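# Buckle a strap around a rolled mat with two arms

## Task

Fasten the strap's buckle so the strap is closed around the rolled-up mat.

## Robot and tools

Robot: two six-joint arms, left_arm and right_arm, each ending in a parallel two-pad gripper with a wrist camera. The left arm sits on the +y side. Bases in the scene frame: left_arm at (+0.035, +0.444, +0.013) m, right_arm at (-0.033, -0.388, +0.013) m, each turned slightly about z (quat_wxyz about (1, 0, 0, -0.026) and (1, 0, 0, -0.028)).

Scene frame: origin on the table surface halfway between the nominal bases, +x out over the table, +z up. All printed hand positions, orientations and velocities use it; they may be off by a few centimetres, more when an arm reaches far. Gripper frame: fingers point along its +z, close along its x; a camera block protrudes about 10 cm toward its -y. end_effector_position is the point between the pads; fingertips extend 17.5 mm past it.

Row layout (shared by execute_actions and move): one flat list of 18 numbers covering both arms. First left_arm: six absolute joint angles in radians (shoulder pan, shoulder lift, elbow, wrist 1, wrist 2, wrist 3), then gripper position, force_limit, speed. Then the same nine for right_arm. Joint ranges: elbow -3.142 to 3.142, all others -6.283 to 6.283; going more than 0.010 rad beyond a range end (and beyond the current angle) gets the call rejected, and a joint may be clipped at its true end with a "joint sent to its limit" note. Gripper numbers are commands in [-1, 1]: position +1 = open 50 mm, about -0.65 = pads meet, -1 = close until blocked (use this to grip). force_limit maps -1/0/+1 to roughly 20/102/185 N per pad; speed maps to 20/85/150 mm/s. Both start at +1. To leave a gripper unchanged, repeat its last three numbers; a 0 is a real command. New force or speed only applies after a position change of at least 0.01.

execute_actions(actions, cameras): actions is a list of actions; each action is up to 15 rows, one per 1/30 s step, the last row held to fill 15 steps. Joint targets are limited per step (0.651 rad from measured angle, gripper under 4 m/s, about 3.14 rad/s). Empty actions list returns images and the full state. cameras: list of names, ["all"], or [].

move(target, speed, blend, stop_force, zero, blocking, cameras): target is one 18-number row or a list of up to 15 rows (absolute joint goals for both arms). All joints are time-synchronised, so hands trace curves; nothing avoids obstacles. speed: rad/s for the joint with the longest travel, 0.01 to 3.14, default 0.5, one number or one per target. blend: rad corner rounding per target, 0 = stop at it. stop_force: 3 to 120 N, same for both arms; an arm halts when its wrist sensor feels that much push against its motion relative to the zero; use a low speed for touching, and omit it when backing away from contact. In a list with stop_force keep gripper numbers identical across rows. zero (only with stop_force): true re-zeros moving arms first; false accumulates from the last zero. blocking=false returns after about 0.5 s and lets a new move replace the running one (not allowed with stop_force). The result adds a "move:" line: done, off_target, moving, held, fault, possibly limits=held. done/off_target says nothing about contact.

wait(seconds 0 to 10, cameras): lets time pass holding commands. stop(cameras): brakes a running move; fingers continue. zoom_image(camera, region [x0,y0,x1,y1] pixels, at most 504x504): enlarges part of the newest image of cam_high, cam_low, cam_front, cam_over, cam_left_wrist or cam_right_wrist (all 896x504). zero_wrist_force(arm): tares that arm's wrist sensor, no motion. finished_scene(scene): the current scene's number; irreversible, so call it only when the buckle stays fastened without the robot.

Result lines: Joint positions / Joint velocities / Joint torques per arm in joint order (torques include arm weight, offsets, noise; positive toward larger angle). Joint targets = what the drives now aim for; resend them to hold still. Tool commands = current gripper commands. object_status: 0 moving, 1 blocked while opening, 2 blocked while closing (a grip), 3 reached position or pads met (usually nothing held). Opening ≈ (250 - position_measured) × 0.202 mm. Wrist force/torque are in the gripper's own axes, force from the surface into the arm, plus a line with the peak since last shown. "joint command not followed" means the inter-arm clearance check altered steps. MOTOR HOT appears at 70 °C.

Avoid: dropping or throwing the mat, strap or buckle, or letting anything leave the table (that fails). Don't strike the table or heavy fixed items hard. Arms are stiff: commanding even slightly into firm contact can trigger a 10 s fault stop (contact torque above 135 N m on big joints or 25.2 N m on wrists, or about 150 N external force). Never let arms collide or one gripper squeeze the other's fingers. Don't release parts while they move. Grip objects centred between pads. Long stretched holds or pushing at unreachable poses heat motors; at 85 °C an arm is braked for 30 s or more. Motion lags commands by about 0.09 to 0.22 s and can overshoot when fast; loose objects may get nudged occasionally.

Each tool is called after "Request:" by a JSON object that holds its "api" and its "payload".

## Session

Request:
{"api": "execute_actions", "payload": {"actions": []}}

Scene clock: 0.00 s.
left_arm: end_effector_position=(+0.8428, +0.2902, +0.1138) position_measured=3 object_status=3 end_effector_quat_wxyz=(+0.025, +0.985, +0.112, +0.126) | right_arm: end_effector_position=(+0.5677, -0.4365, +0.3374) position_measured=3 object_status=3 end_effector_quat_wxyz=(+0.049, +0.980, -0.079, +0.176)
Joint positions: left_arm=[-0.322 -0.834 1.227 -2.21 -1.497 0.98] | right_arm=[3.428 -1.6 -1.673 -1.127 1.371 1.929]
Joint velocities: within noise
Joint torques (N m): no reading
Motor temperatures (°C): left_arm=[29 37 36 34 39 35] | right_arm=[44 40 26 30 49 43]
Wrist force (N): no reading
Wrist torque (N m): no reading
Wrist force, peak (N): no reading
Joint targets: left_arm=[-0.322 -0.834 1.227 -2.210 -1.497 0.980] | right_arm=[3.428 -1.600 -1.673 -1.127 1.371 1.929]
Tool commands: left_gripper/position=+1.0 left_gripper/force_limit=+1.0 left_gripper/speed=+1.0 right_gripper/position=+1.0 right_gripper/force_limit=+1.0 right_gripper/speed=+1.0

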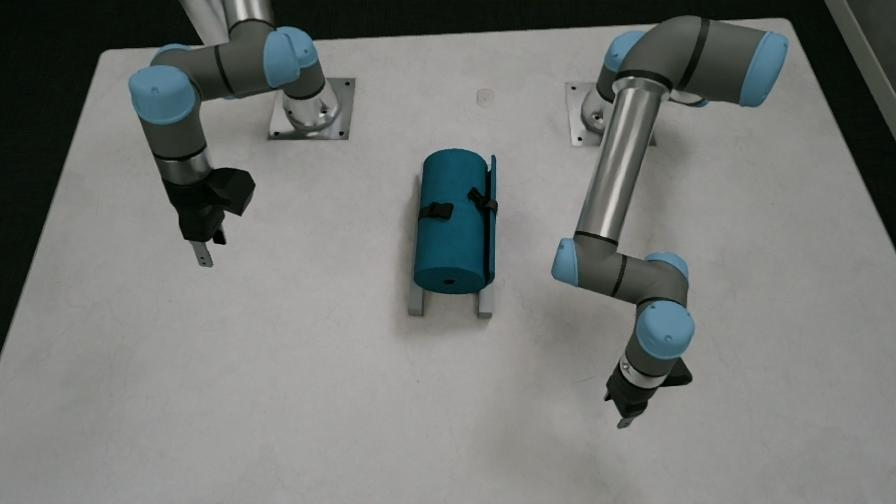

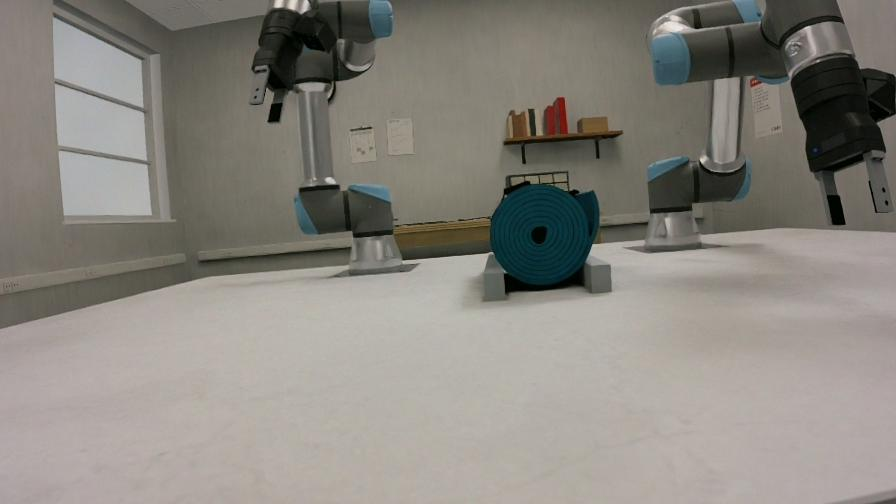

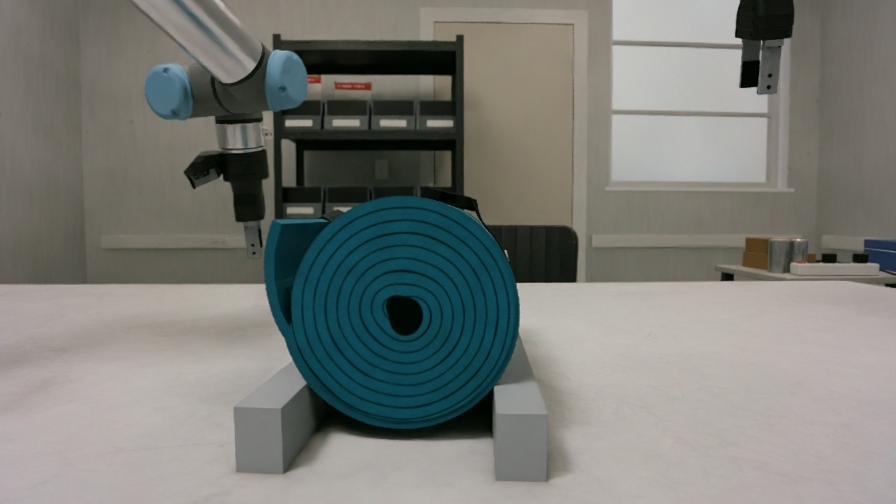

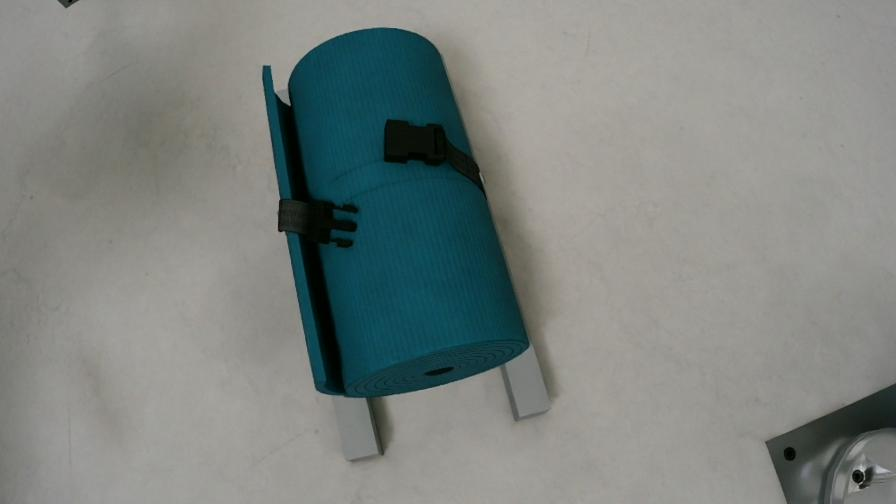

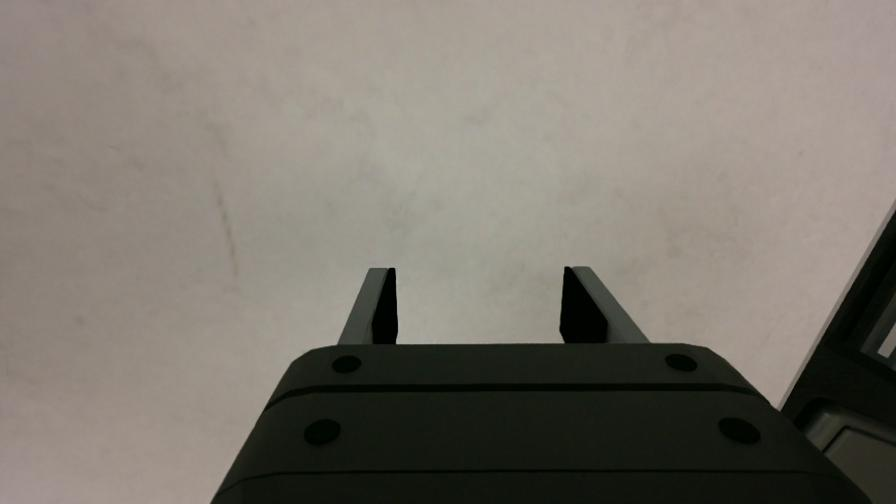

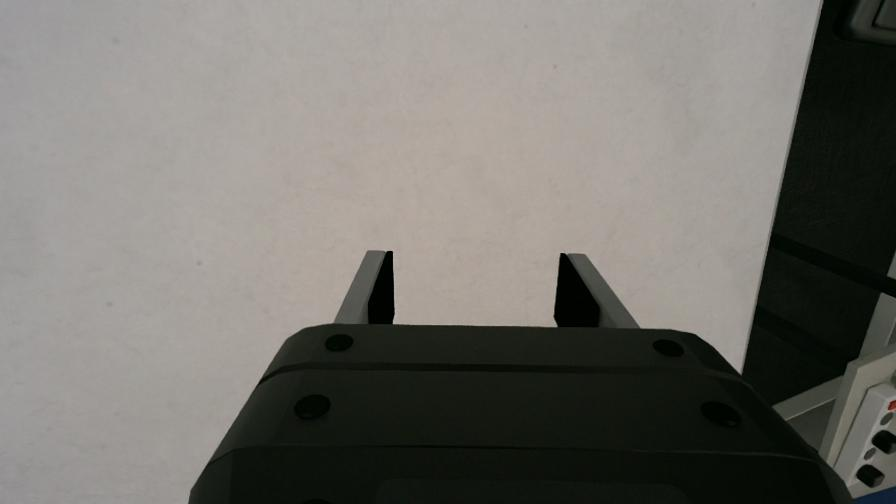

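Request:
{"api": "zoom_image", "payload": {"camera": "cam_over", "region": [240, 80, 520, 280]}}

Request:
{"api": "zoom_image", "payload": {"camera": "cam_high", "region": [380, 130, 540, 330]}}

Request:
{"api": "zoom_image", "payload": {"camera": "cam_front", "region": [230, 150, 570, 450]}}

Request:
{"api": "zoom_image", "payload": {"camera": "cam_low", "region": [460, 150, 640, 310]}}

Scaled by 1.800.

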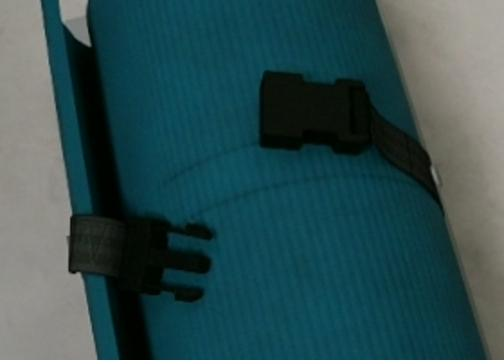

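Scaled by 2.520.

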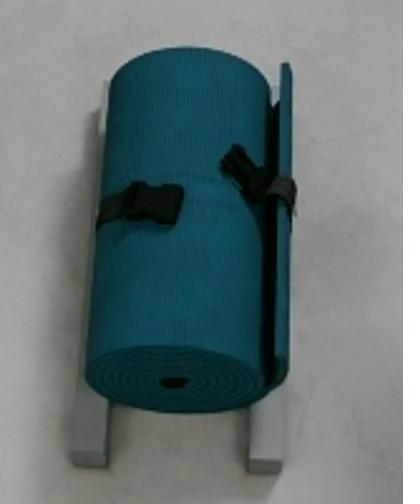

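Scaled by 1.482.

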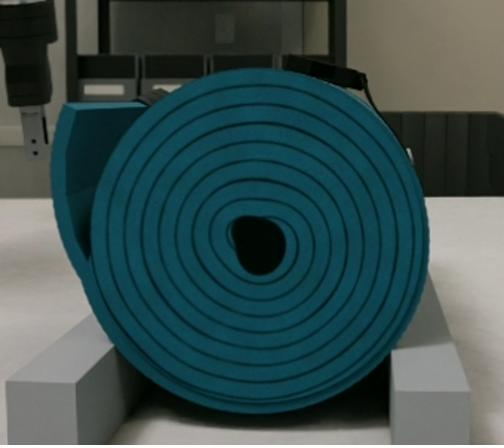

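Scaled by 2.800.

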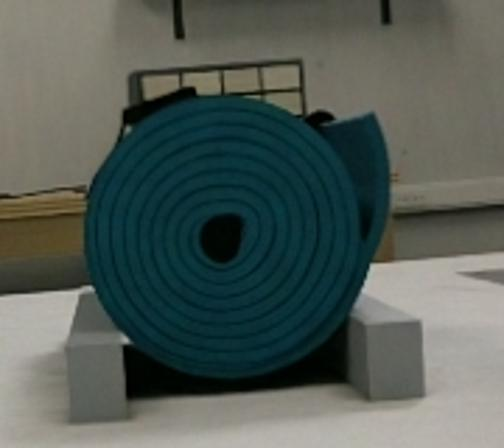

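Request:
{"api": "move", "payload": {"target": [[-0.5,-1.339,1.16,-1.3916,-1.5708,0.8,1,1,1,3.428,-1.6,-1.673,-1.127,1.371,1.929,1,1,1],[-1.0873,-1.3392,1.16,-1.3916,-1.5708,0.4315,1,1,1,3.428,-1.6,-1.673,-1.127,1.371,1.929,1,1,1]], "blend": 0.1, "speed": 0.8, "cameras": ["cam_left_wrist", "cam_high"]}}

Scene clock: 123.30 s.
left_arm: end_effector_position=(+0.4004, -0.0302, +0.3997) position_measured=3 object_status=3 end_effector_quat_wxyz=(+0.000, +1.000, +0.000, +0.000) | right_arm: end_effector_position=(+0.5677, -0.4368, +0.3376) position_measured=3 object_status=3 end_effector_quat_wxyz=(+0.049, +0.980, -0.079, +0.177)
Joint positions: left_arm=[-1.087 -1.339 1.16 -1.392 -1.571 0.432] | right_arm=[3.428 -1.6 -1.673 -1.127 1.371 1.929]
Joint torques (N m): left_arm=[-7.14 -45.42 -18.77 -0.47 1.5 0.21] | right_arm=[-6.37 35.53 15.82 5.1 -2.99 -1.05]
Wrist force (N): left_arm=[-0.3 0.5 0.2] | right_arm=[0.0 0.0 0.0]
Wrist torque (N m): left_arm=[0.10 0.03 -0.08] | right_arm=[0.00 0.00 0.00]
Wrist force, peak (N): left_arm=[-4.2 4.0 0.0] | right_arm=[0.0 -0.1 -0.3]
Joint targets: left_arm=[-1.087 -1.339 1.160 -1.392 -1.571 0.431] | right_arm=[3.428 -1.600 -1.673 -1.127 1.371 1.929]
move: done
Images, in order (width x height): cam_high 896x504, cam_left_wrist 896x504.

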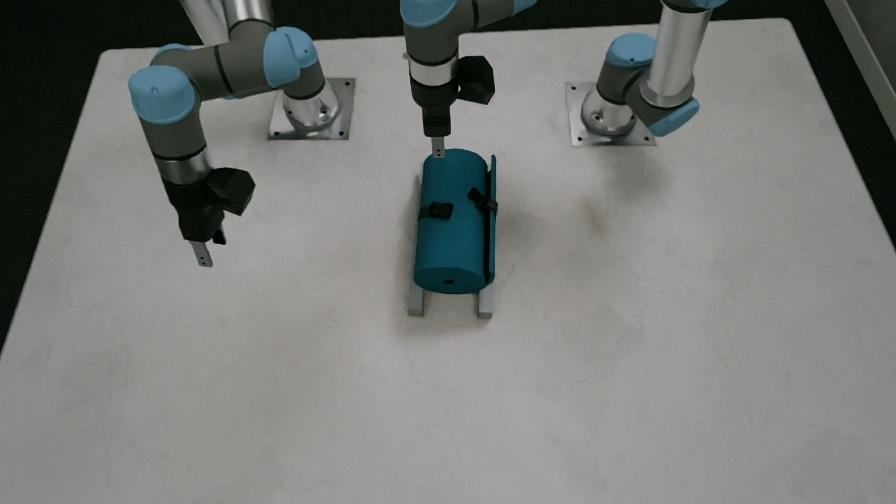

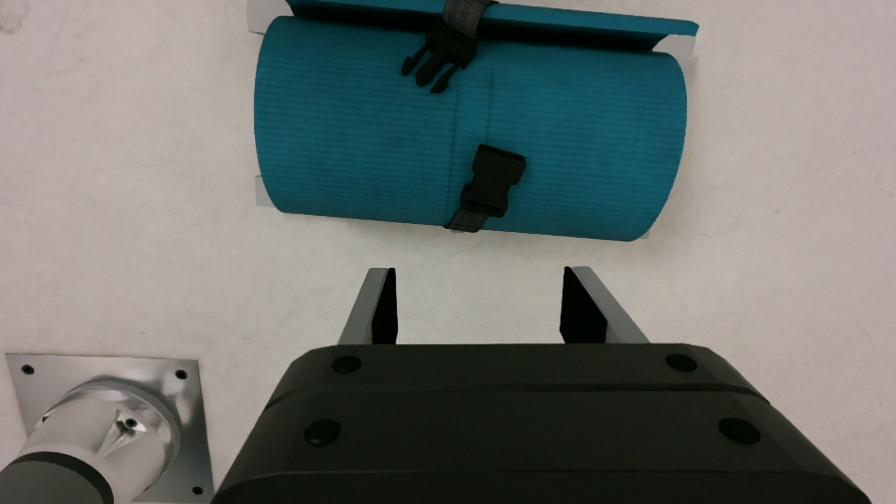

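Request:
{"api": "zoom_image", "payload": {"camera": "cam_left_wrist", "region": [360, 0, 580, 250]}}

Scaled by 2.016.

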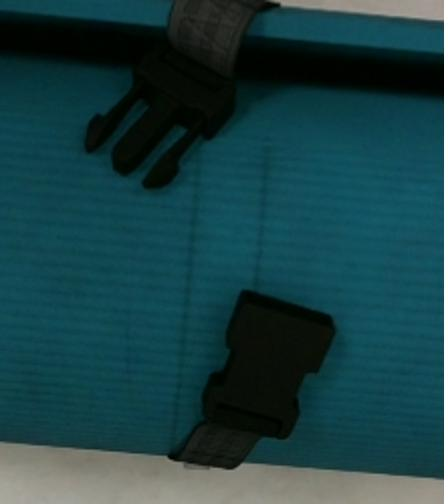

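Request:
{"api": "zoom_image", "payload": {"camera": "cam_left_wrist", "region": [320, 240, 660, 380]}}

Scaled by 1.482.

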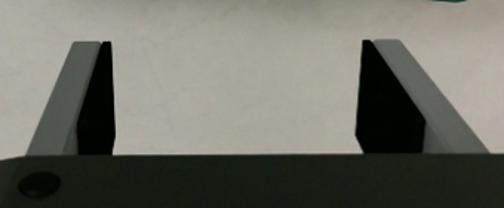

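Request:
{"api": "move", "payload": {"target": [-0.946,-1.2743,1.1796,-1.4761,-1.5708,0.5728,1,1,1,3.428,-1.6,-1.673,-1.127,1.371,1.929,1,1,1], "speed": 0.8, "cameras": ["cam_left_wrist"]}}

Request:
{"api": "zoom_image", "payload": {"camera": "cam_left_wrist", "region": [200, 0, 450, 270]}}

Scene clock: 163.03 s.
left_arm: end_effector_position=(+0.4802, -0.0004, +0.3596) position_measured=3 object_status=3 end_effector_quat_wxyz=(+0.000, +1.000, +0.000, +0.000) | right_arm: end_effector_position=(+0.5677, -0.4368, +0.3376) position_measured=3 object_status=3 end_effector_quat_wxyz=(+0.049, +0.980, -0.079, +0.177)
Joint positions: left_arm=[-0.946 -1.274 1.18 -1.476 -1.571 0.573] | right_arm=[3.428 -1.6 -1.673 -1.127 1.371 1.929]
Joint torques (N m): left_arm=[2.58 -48.4 -31.6 -0.61 -0.6 -1.55] | right_arm=[-4.85 35.22 15.56 4.66 -2.56 -1.14]
Wrist force (N): left_arm=[-0.2 0.6 0.3] | right_arm=[0.0 0.0 0.0]
Wrist torque (N m): left_arm=[0.12 0.02 0.05] | right_arm=[0.00 0.00 0.00]
Wrist force, peak (N): left_arm=[-2.6 1.6 -0.9] | right_arm=[0.3 0.1 -0.2]
Joint targets: left_arm=[-0.946 -1.274 1.180 -1.476 -1.571 0.573] | right_arm=[3.428 -1.600 -1.673 -1.127 1.371 1.929]
move: done
Images, in order (width x height): cam_left_wrist 896x504.

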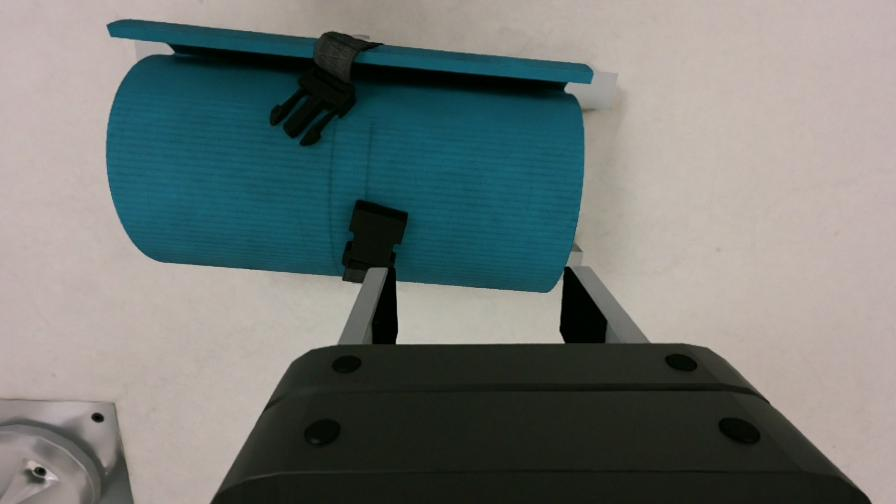

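Scaled by 1.867.

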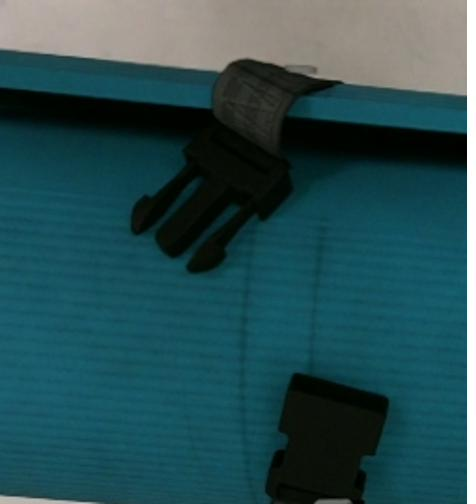

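Request:
{"api": "move", "payload": {"target": [-0.3635,-1.5635,2.3884,-3.0058,-2.4858,0.8481,1,1,1,3.428,-1.6,-1.673,-1.127,1.371,1.929,1,1,1], "speed": 0.8, "cameras": ["cam_left_wrist", "cam_front", "cam_over"]}}

Scene clock: 289.53 s.
left_arm: end_effector_position=(+0.4102, +0.1995, +0.2398) position_measured=3 object_status=3 end_effector_quat_wxyz=(+0.500, +0.866, +0.000, +0.000) | right_arm: end_effector_position=(+0.5677, -0.4368, +0.3376) position_measured=3 object_status=3 end_effector_quat_wxyz=(+0.049, +0.980, -0.079, +0.177)
Joint positions: left_arm=[-0.364 -1.564 2.388 -3.005 -2.486 0.848] | right_arm=[3.428 -1.6 -1.673 -1.127 1.371 1.929]
Joint torques (N m): left_arm=[-0.52 -12.16 -11.74 -4.86 -2.37 -2.56] | right_arm=[-3.26 33.77 16 4.1 -1.84 -1.1]
Wrist force (N): left_arm=[-0.5 -2.1 1.6] | right_arm=[0.1 -0.1 -0.1]
Wrist torque (N m): left_arm=[-0.28 0.22 -0.21] | right_arm=[-0.02 -0.02 0.00]
Wrist force, peak (N): left_arm=[-2.3 -3.6 0.3] | right_arm=[0.0 0.1 -0.3]
Joint targets: left_arm=[-0.363 -1.563 2.388 -3.006 -2.486 0.848] | right_arm=[3.428 -1.600 -1.673 -1.127 1.371 1.929]
move: done
Images, in order (width x height): cam_front 896x504, cam_over 896x504, cam_left_wrist 896x504.

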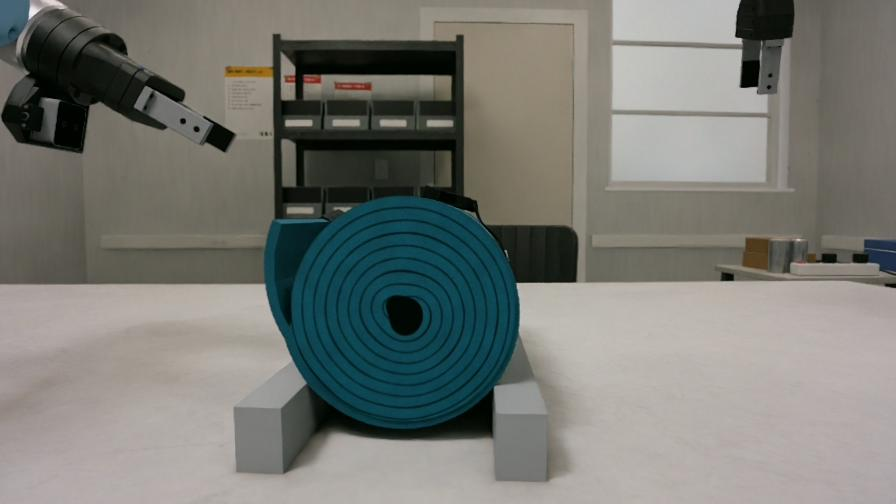

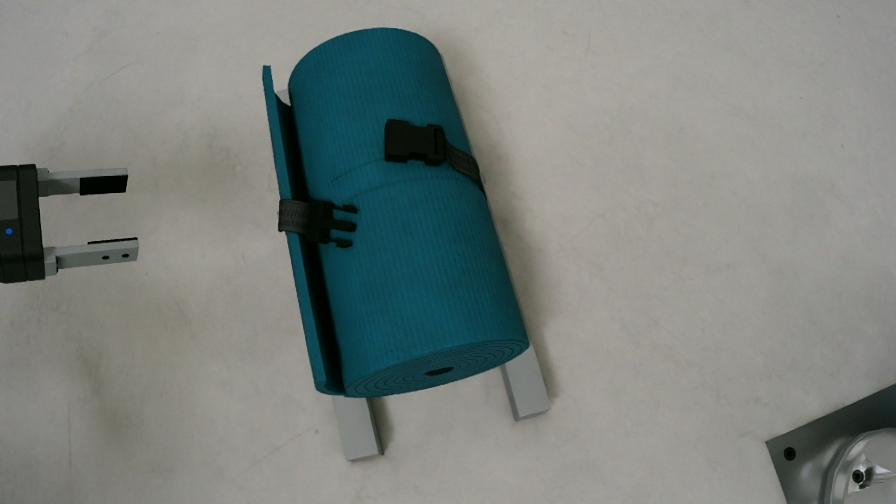

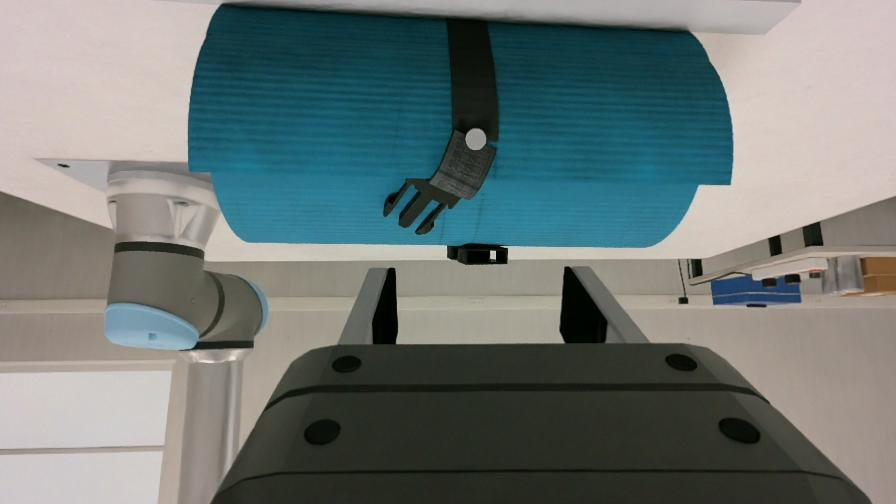

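Request:
{"api": "zoom_image", "payload": {"camera": "cam_left_wrist", "region": [360, 0, 580, 280]}}

Request:
{"api": "zoom_image", "payload": {"camera": "cam_over", "region": [260, 110, 500, 260]}}

Scaled by 1.800.

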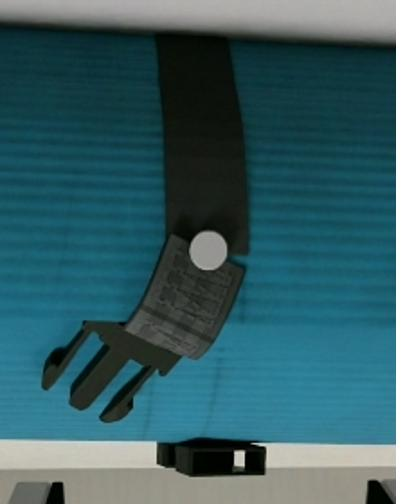

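Scaled by 2.100.

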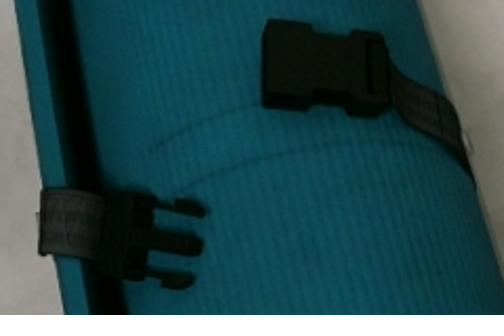

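Request:
{"api": "zoom_image", "payload": {"camera": "cam_front", "region": [250, 180, 410, 350]}}

Request:
{"api": "zoom_image", "payload": {"camera": "cam_front", "region": [380, 170, 540, 340]}}

Scaled by 2.965.

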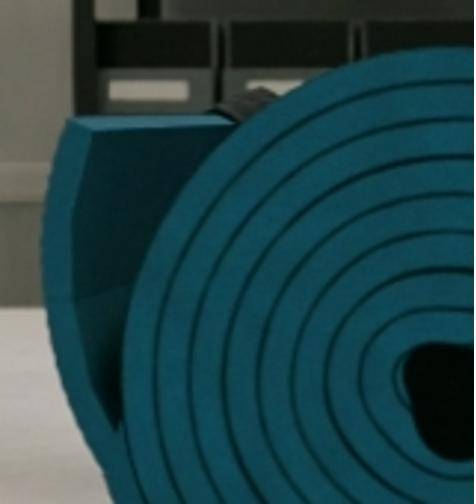

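Scaled by 2.965.

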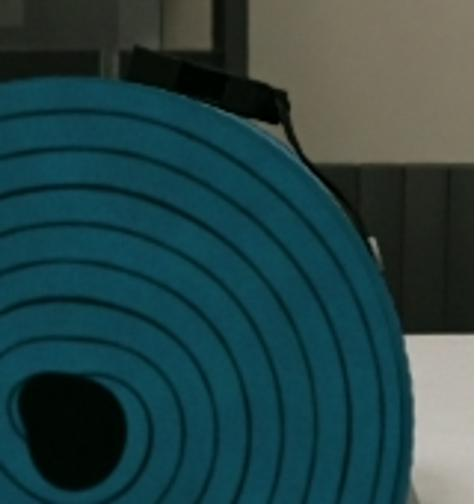

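Request:
{"api": "move", "payload": {"target": [-0.3635,-1.5635,2.3884,-3.0058,-2.4858,0.8481,1,1,1,3.4198,-1.6682,-2.2128,-0.467,2.5764,-1.1464,1,1,1], "speed": 1.0, "cameras": ["cam_right_wrist", "cam_left_wrist"]}}

Request:
{"api": "zoom_image", "payload": {"camera": "cam_right_wrist", "region": [320, 0, 600, 280]}}

Scene clock: 361.07 s.
left_arm: end_effector_position=(+0.4101, +0.1995, +0.2398) position_measured=3 object_status=3 end_effector_quat_wxyz=(+0.500, +0.866, +0.000, +0.000) | right_arm: end_effector_position=(+0.4100, -0.2002, +0.2397) position_measured=3 object_status=3 end_effector_quat_wxyz=(+0.000, +0.001, +0.866, +0.500)
Joint positions: left_arm=[-0.363 -1.563 2.388 -3.006 -2.486 0.848] | right_arm=[3.42 -1.668 -2.213 -0.467 2.576 -1.146]
Joint torques (N m): left_arm=[5.81 -12.89 -11.45 -5.72 -3.14 -2.24] | right_arm=[-6.27 25.61 28.03 2.48 -0.1 -0.91]
Wrist force (N): left_arm=[-0.3 -1.9 1.6] | right_arm=[-1.4 -0.2 0.7]
Wrist torque (N m): left_arm=[-0.25 0.18 -0.21] | right_arm=[0.03 0.44 -0.40]
Wrist force, peak (N): left_arm=[-0.2 -2.2 1.6] | right_arm=[-1.4 0.0 1.0]
Joint targets: left_arm=[-0.363 -1.563 2.388 -3.006 -2.486 0.848] | right_arm=[3.420 -1.668 -2.213 -0.467 2.576 -1.146]
move: done
Images, in order (width x height): cam_left_wrist 896x504, cam_right_wrist 896x504.

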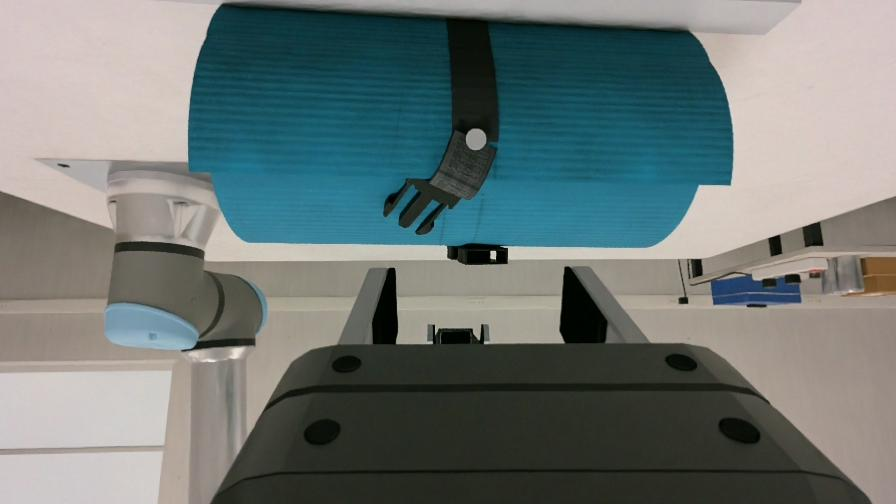

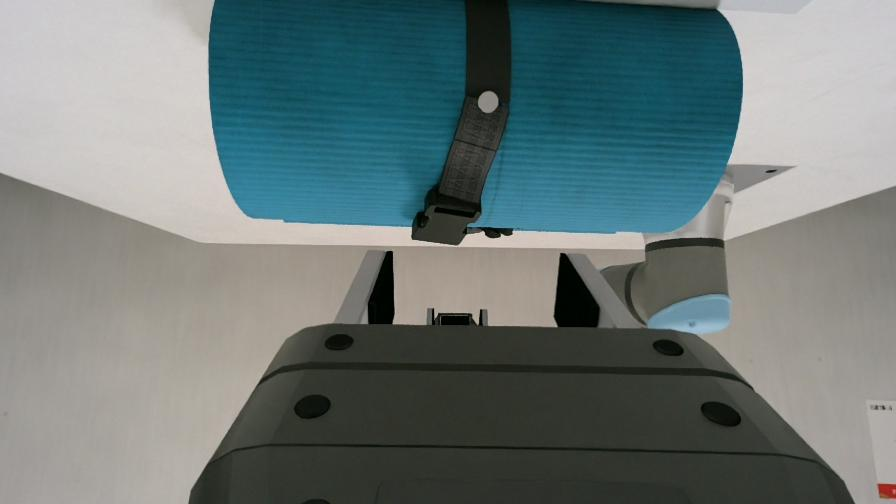

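Scaled by 1.800.

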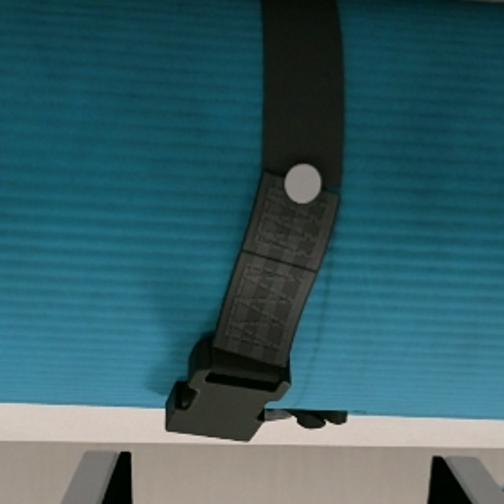

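Request:
{"api": "zoom_image", "payload": {"camera": "cam_right_wrist", "region": [320, 230, 660, 370]}}

Scaled by 1.482.

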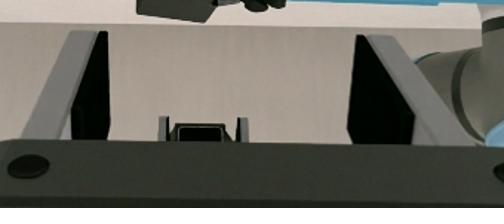

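Request:
{"api": "zoom_image", "payload": {"camera": "cam_right_wrist", "region": [600, 100, 896, 280]}}

Request:
{"api": "zoom_image", "payload": {"camera": "cam_left_wrist", "region": [0, 100, 296, 280]}}

Scaled by 1.703.

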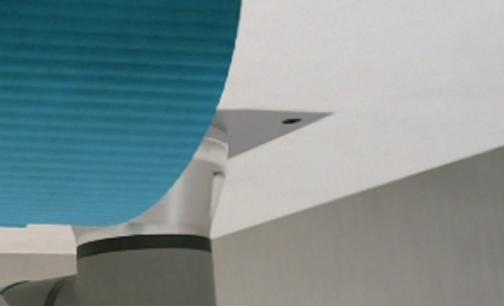

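Scaled by 1.703.

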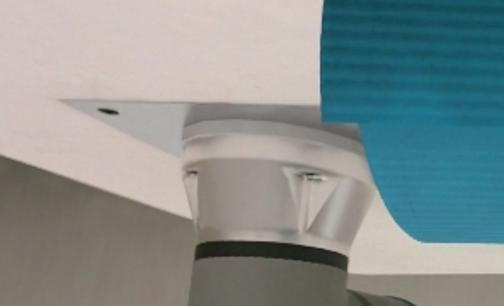

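Request:
{"api": "move", "payload": {"target": [-0.3635,-1.5635,2.3884,-3.0058,-2.4858,0.8481,1,1,1,3.8949,-1.5201,-2.1158,-0.5508,1.8975,-0.5051,1,1,1], "speed": 0.6, "cameras": ["cam_right_wrist", "cam_over"]}}

Request:
{"api": "zoom_image", "payload": {"camera": "cam_right_wrist", "region": [320, 150, 640, 350]}}

Scene clock: 469.03 s.
left_arm: end_effector_position=(+0.4101, +0.1995, +0.2398) position_measured=3 object_status=3 end_effector_quat_wxyz=(+0.500, +0.866, +0.000, +0.000) | right_arm: end_effector_position=(+0.4077, -0.0841, +0.2515) position_measured=3 object_status=3 end_effector_quat_wxyz=(+0.042, +0.133, +0.944, +0.298)
Joint positions: left_arm=[-0.363 -1.563 2.388 -3.006 -2.486 0.848] | right_arm=[3.895 -1.52 -2.116 -0.551 1.898 -0.505]
Joint torques (N m): left_arm=[6.94 -11.98 -11.19 -5.69 -3.14 -1.83] | right_arm=[5.67 10.21 12.58 5.23 -1.33 1.12]
Wrist force (N): left_arm=[-0.4 -2.0 1.6] | right_arm=[-0.7 0.2 0.3]
Wrist torque (N m): left_arm=[-0.26 0.20 -0.21] | right_arm=[0.00 0.15 -0.15]
Wrist force, peak (N): left_arm=[-0.2 -2.2 1.7] | right_arm=[-0.1 2.0 0.3]
Joint targets: left_arm=[-0.363 -1.563 2.388 -3.006 -2.486 0.848] | right_arm=[3.895 -1.520 -2.116 -0.551 1.898 -0.505]
move: done
Images, in order (width x height): cam_over 896x504, cam_right_wrist 896x504.

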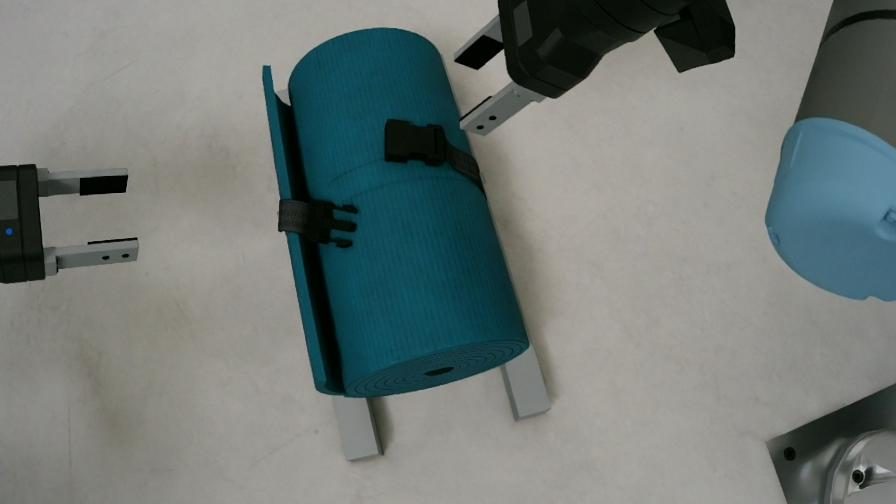

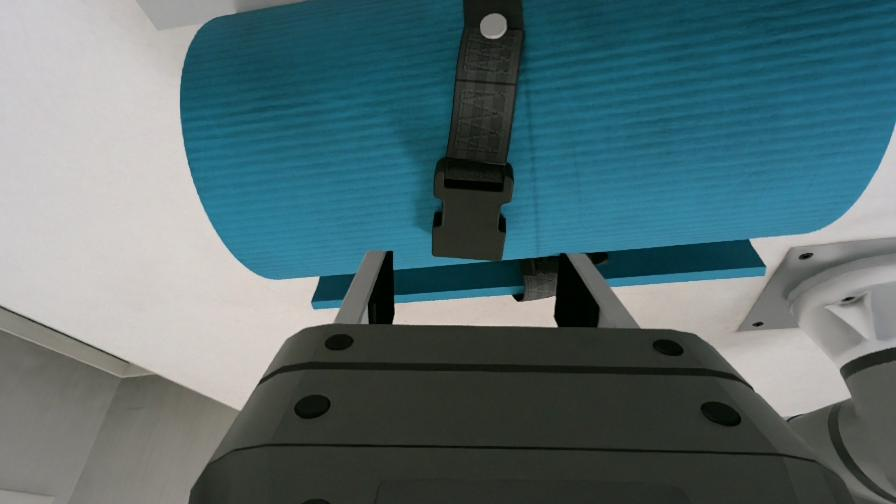

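Scaled by 1.575.

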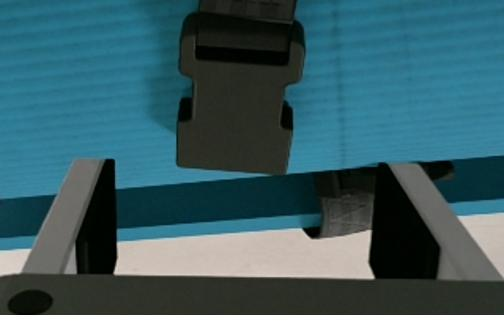

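Request:
{"api": "move", "payload": {"target": [-0.3635,-1.5635,2.3884,-3.0058,-2.4858,0.8481,1,1,1,3.9185,-1.6046,-2.1721,-0.4032,1.8855,-0.4838,1,1,1], "speed": 0.3, "cameras": ["cam_right_wrist", "cam_front", "cam_left_wrist"]}}

Request:
{"api": "zoom_image", "payload": {"camera": "cam_right_wrist", "region": [320, 100, 640, 340]}}

Request:
{"api": "zoom_image", "payload": {"camera": "cam_front", "region": [380, 120, 560, 280]}}

Scene clock: 487.77 s.
left_arm: end_effector_position=(+0.4101, +0.1995, +0.2398) position_measured=3 object_status=3 end_effector_quat_wxyz=(+0.500, +0.866, +0.000, +0.000) | right_arm: end_effector_position=(+0.4083, -0.0708, +0.2055) position_measured=3 object_status=3 end_effector_quat_wxyz=(+0.042, +0.133, +0.944, +0.298)
Joint positions: left_arm=[-0.363 -1.563 2.388 -3.006 -2.486 0.848] | right_arm=[3.919 -1.605 -2.172 -0.403 1.885 -0.484]
Joint torques (N m): left_arm=[6.54 -12.13 -13.39 -5.77 -2.99 -1.7] | right_arm=[-7.01 27.97 29.91 4.4 2.73 -0.91]
Wrist force (N): left_arm=[-0.6 -2.0 1.2] | right_arm=[-0.8 0.3 0.2]
Wrist torque (N m): left_arm=[-0.26 0.23 -0.21] | right_arm=[0.00 0.18 -0.22]
Wrist force, peak (N): left_arm=[-0.4 -2.2 1.6] | right_arm=[-0.7 -0.3 1.6]
Joint targets: left_arm=[-0.363 -1.563 2.388 -3.006 -2.486 0.848] | right_arm=[3.918 -1.605 -2.172 -0.403 1.885 -0.484]
move: done
Images, in order (width x height): cam_front 896x504, cam_left_wrist 896x504, cam_right_wrist 896x504.

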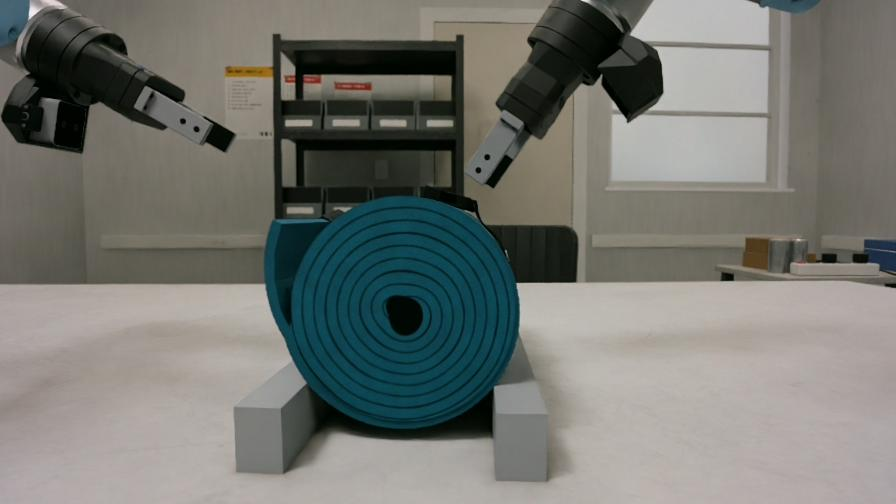

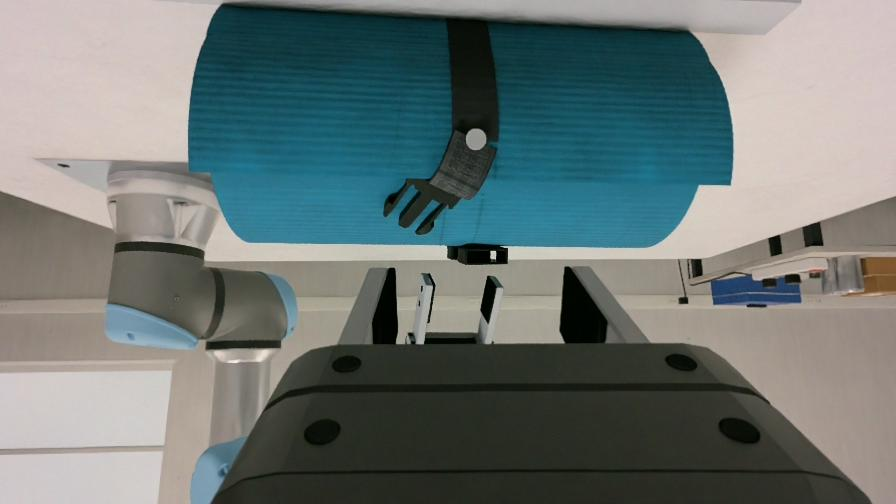

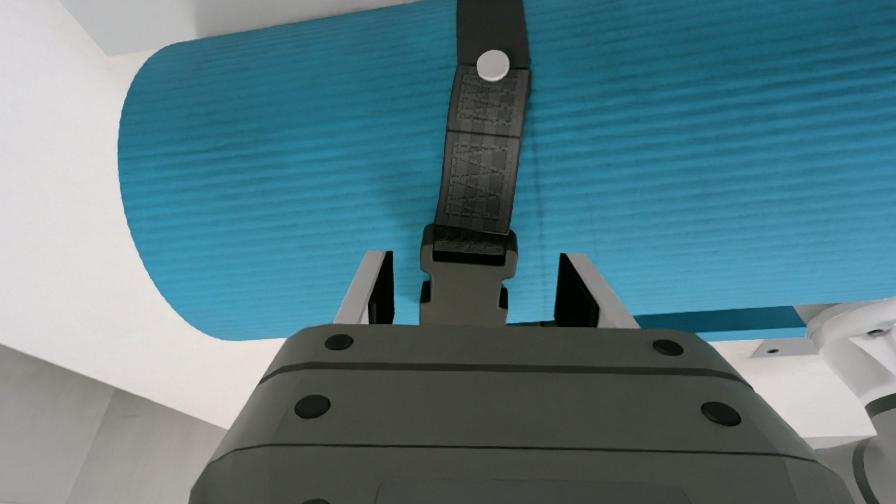

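Scaled by 1.575.

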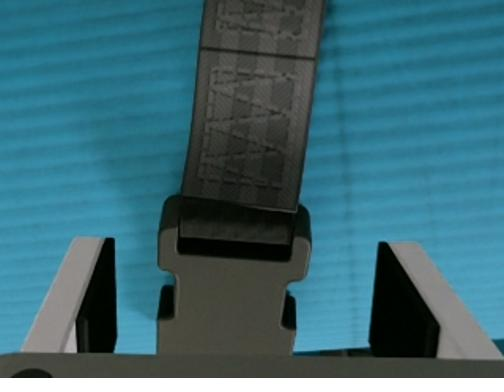

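Scaled by 2.800.

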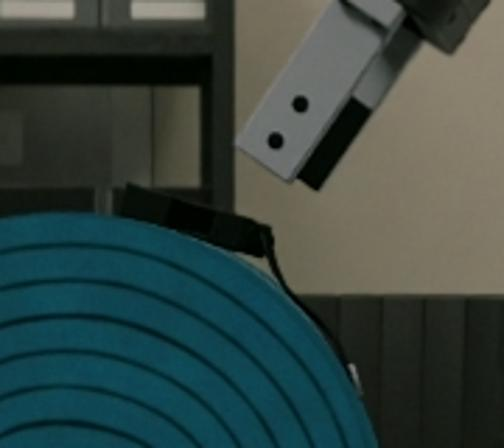

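Request:
{"api": "move", "payload": {"target": [-0.3635,-1.5635,2.3884,-3.0058,-2.4858,0.8481,1,1,1,3.9414,-1.6811,-2.1765,-0.316,1.8738,-0.463,1,1,1], "speed": 0.08, "stop_force": 8, "cameras": ["cam_right_wrist", "cam_front", "cam_left_wrist"]}}

Request:
{"api": "zoom_image", "payload": {"camera": "cam_right_wrist", "region": [320, 150, 640, 340]}}

Request:
{"api": "zoom_image", "payload": {"camera": "cam_front", "region": [380, 120, 560, 280]}}

Request:
{"api": "zoom_image", "payload": {"camera": "cam_left_wrist", "region": [360, 200, 580, 350]}}

Scene clock: 502.13 s.
left_arm: end_effector_position=(+0.4101, +0.1995, +0.2398) position_measured=3 object_status=3 end_effector_quat_wxyz=(+0.500, +0.866, +0.000, +0.000) | right_arm: end_effector_position=(+0.4130, -0.0547, +0.1813) position_measured=3 object_status=3 end_effector_quat_wxyz=(+0.042, +0.133, +0.944, +0.298)
Joint positions: left_arm=[-0.363 -1.563 2.388 -3.006 -2.486 0.848] | right_arm=[3.94 -1.675 -2.176 -0.323 1.875 -0.465]
Joint torques (N m): left_arm=[6.59 -12.22 -12.97 -5.48 -2.98 -1.37] | right_arm=[-6.05 11.76 28.25 4.88 3.14 -1.24]
Wrist force (N): left_arm=[-0.4 -2.1 1.3] | right_arm=[-0.9 -0.2 -5.7]
Wrist torque (N m): left_arm=[-0.27 0.21 -0.21] | right_arm=[0.09 0.36 -0.23]
Wrist force, peak (N): left_arm=[-0.5 -2.1 1.6] | right_arm=[1.0 -6.4 -36.9]
Joint targets: left_arm=[-0.363 -1.563 2.388 -3.006 -2.486 0.848] | right_arm=[3.940 -1.675 -2.176 -0.323 1.875 -0.465]
move: contact (right_arm)
Images, in order (width x height): cam_front 896x504, cam_left_wrist 896x504, cam_right_wrist 896x504.

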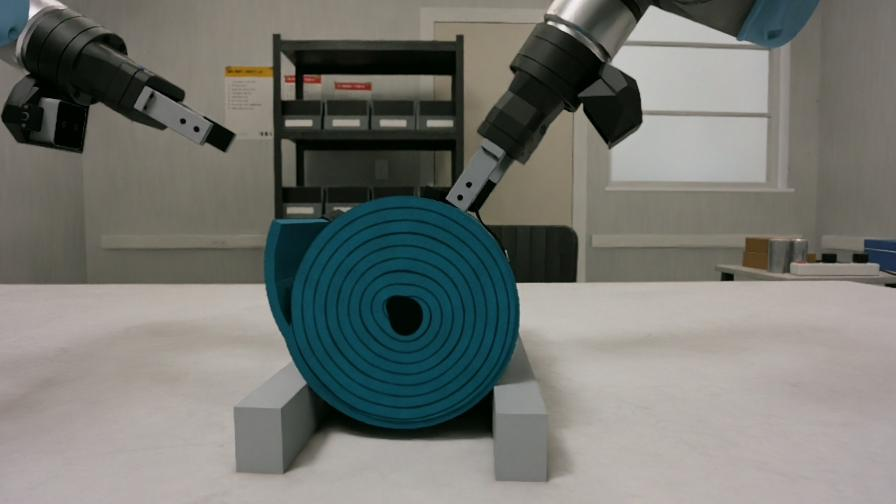

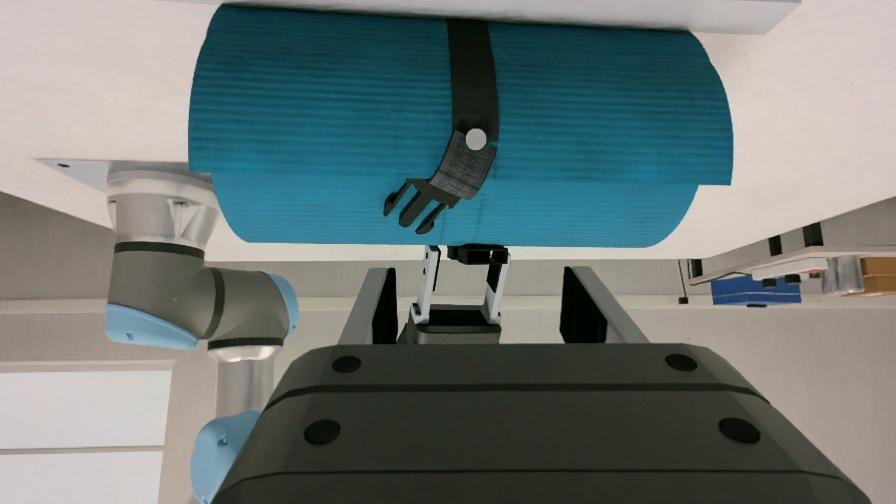

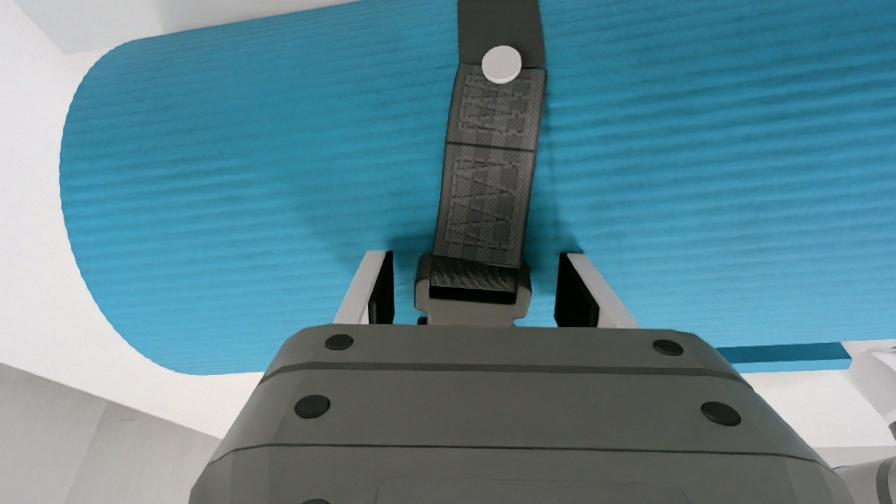

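Scaled by 1.575.

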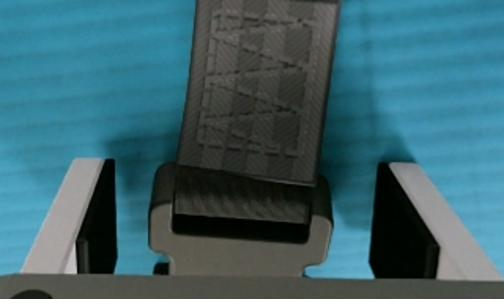

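Scaled by 2.800.

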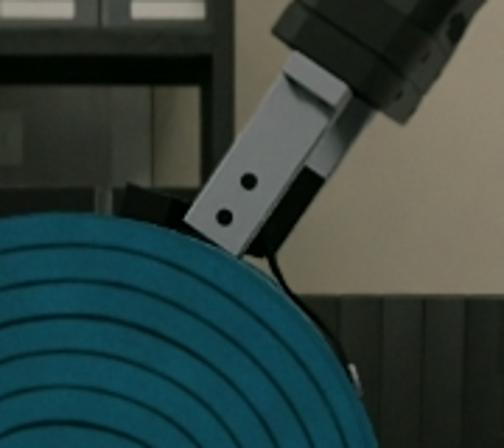

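Scaled by 2.291.

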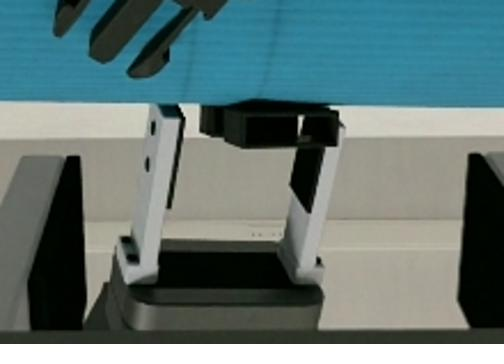

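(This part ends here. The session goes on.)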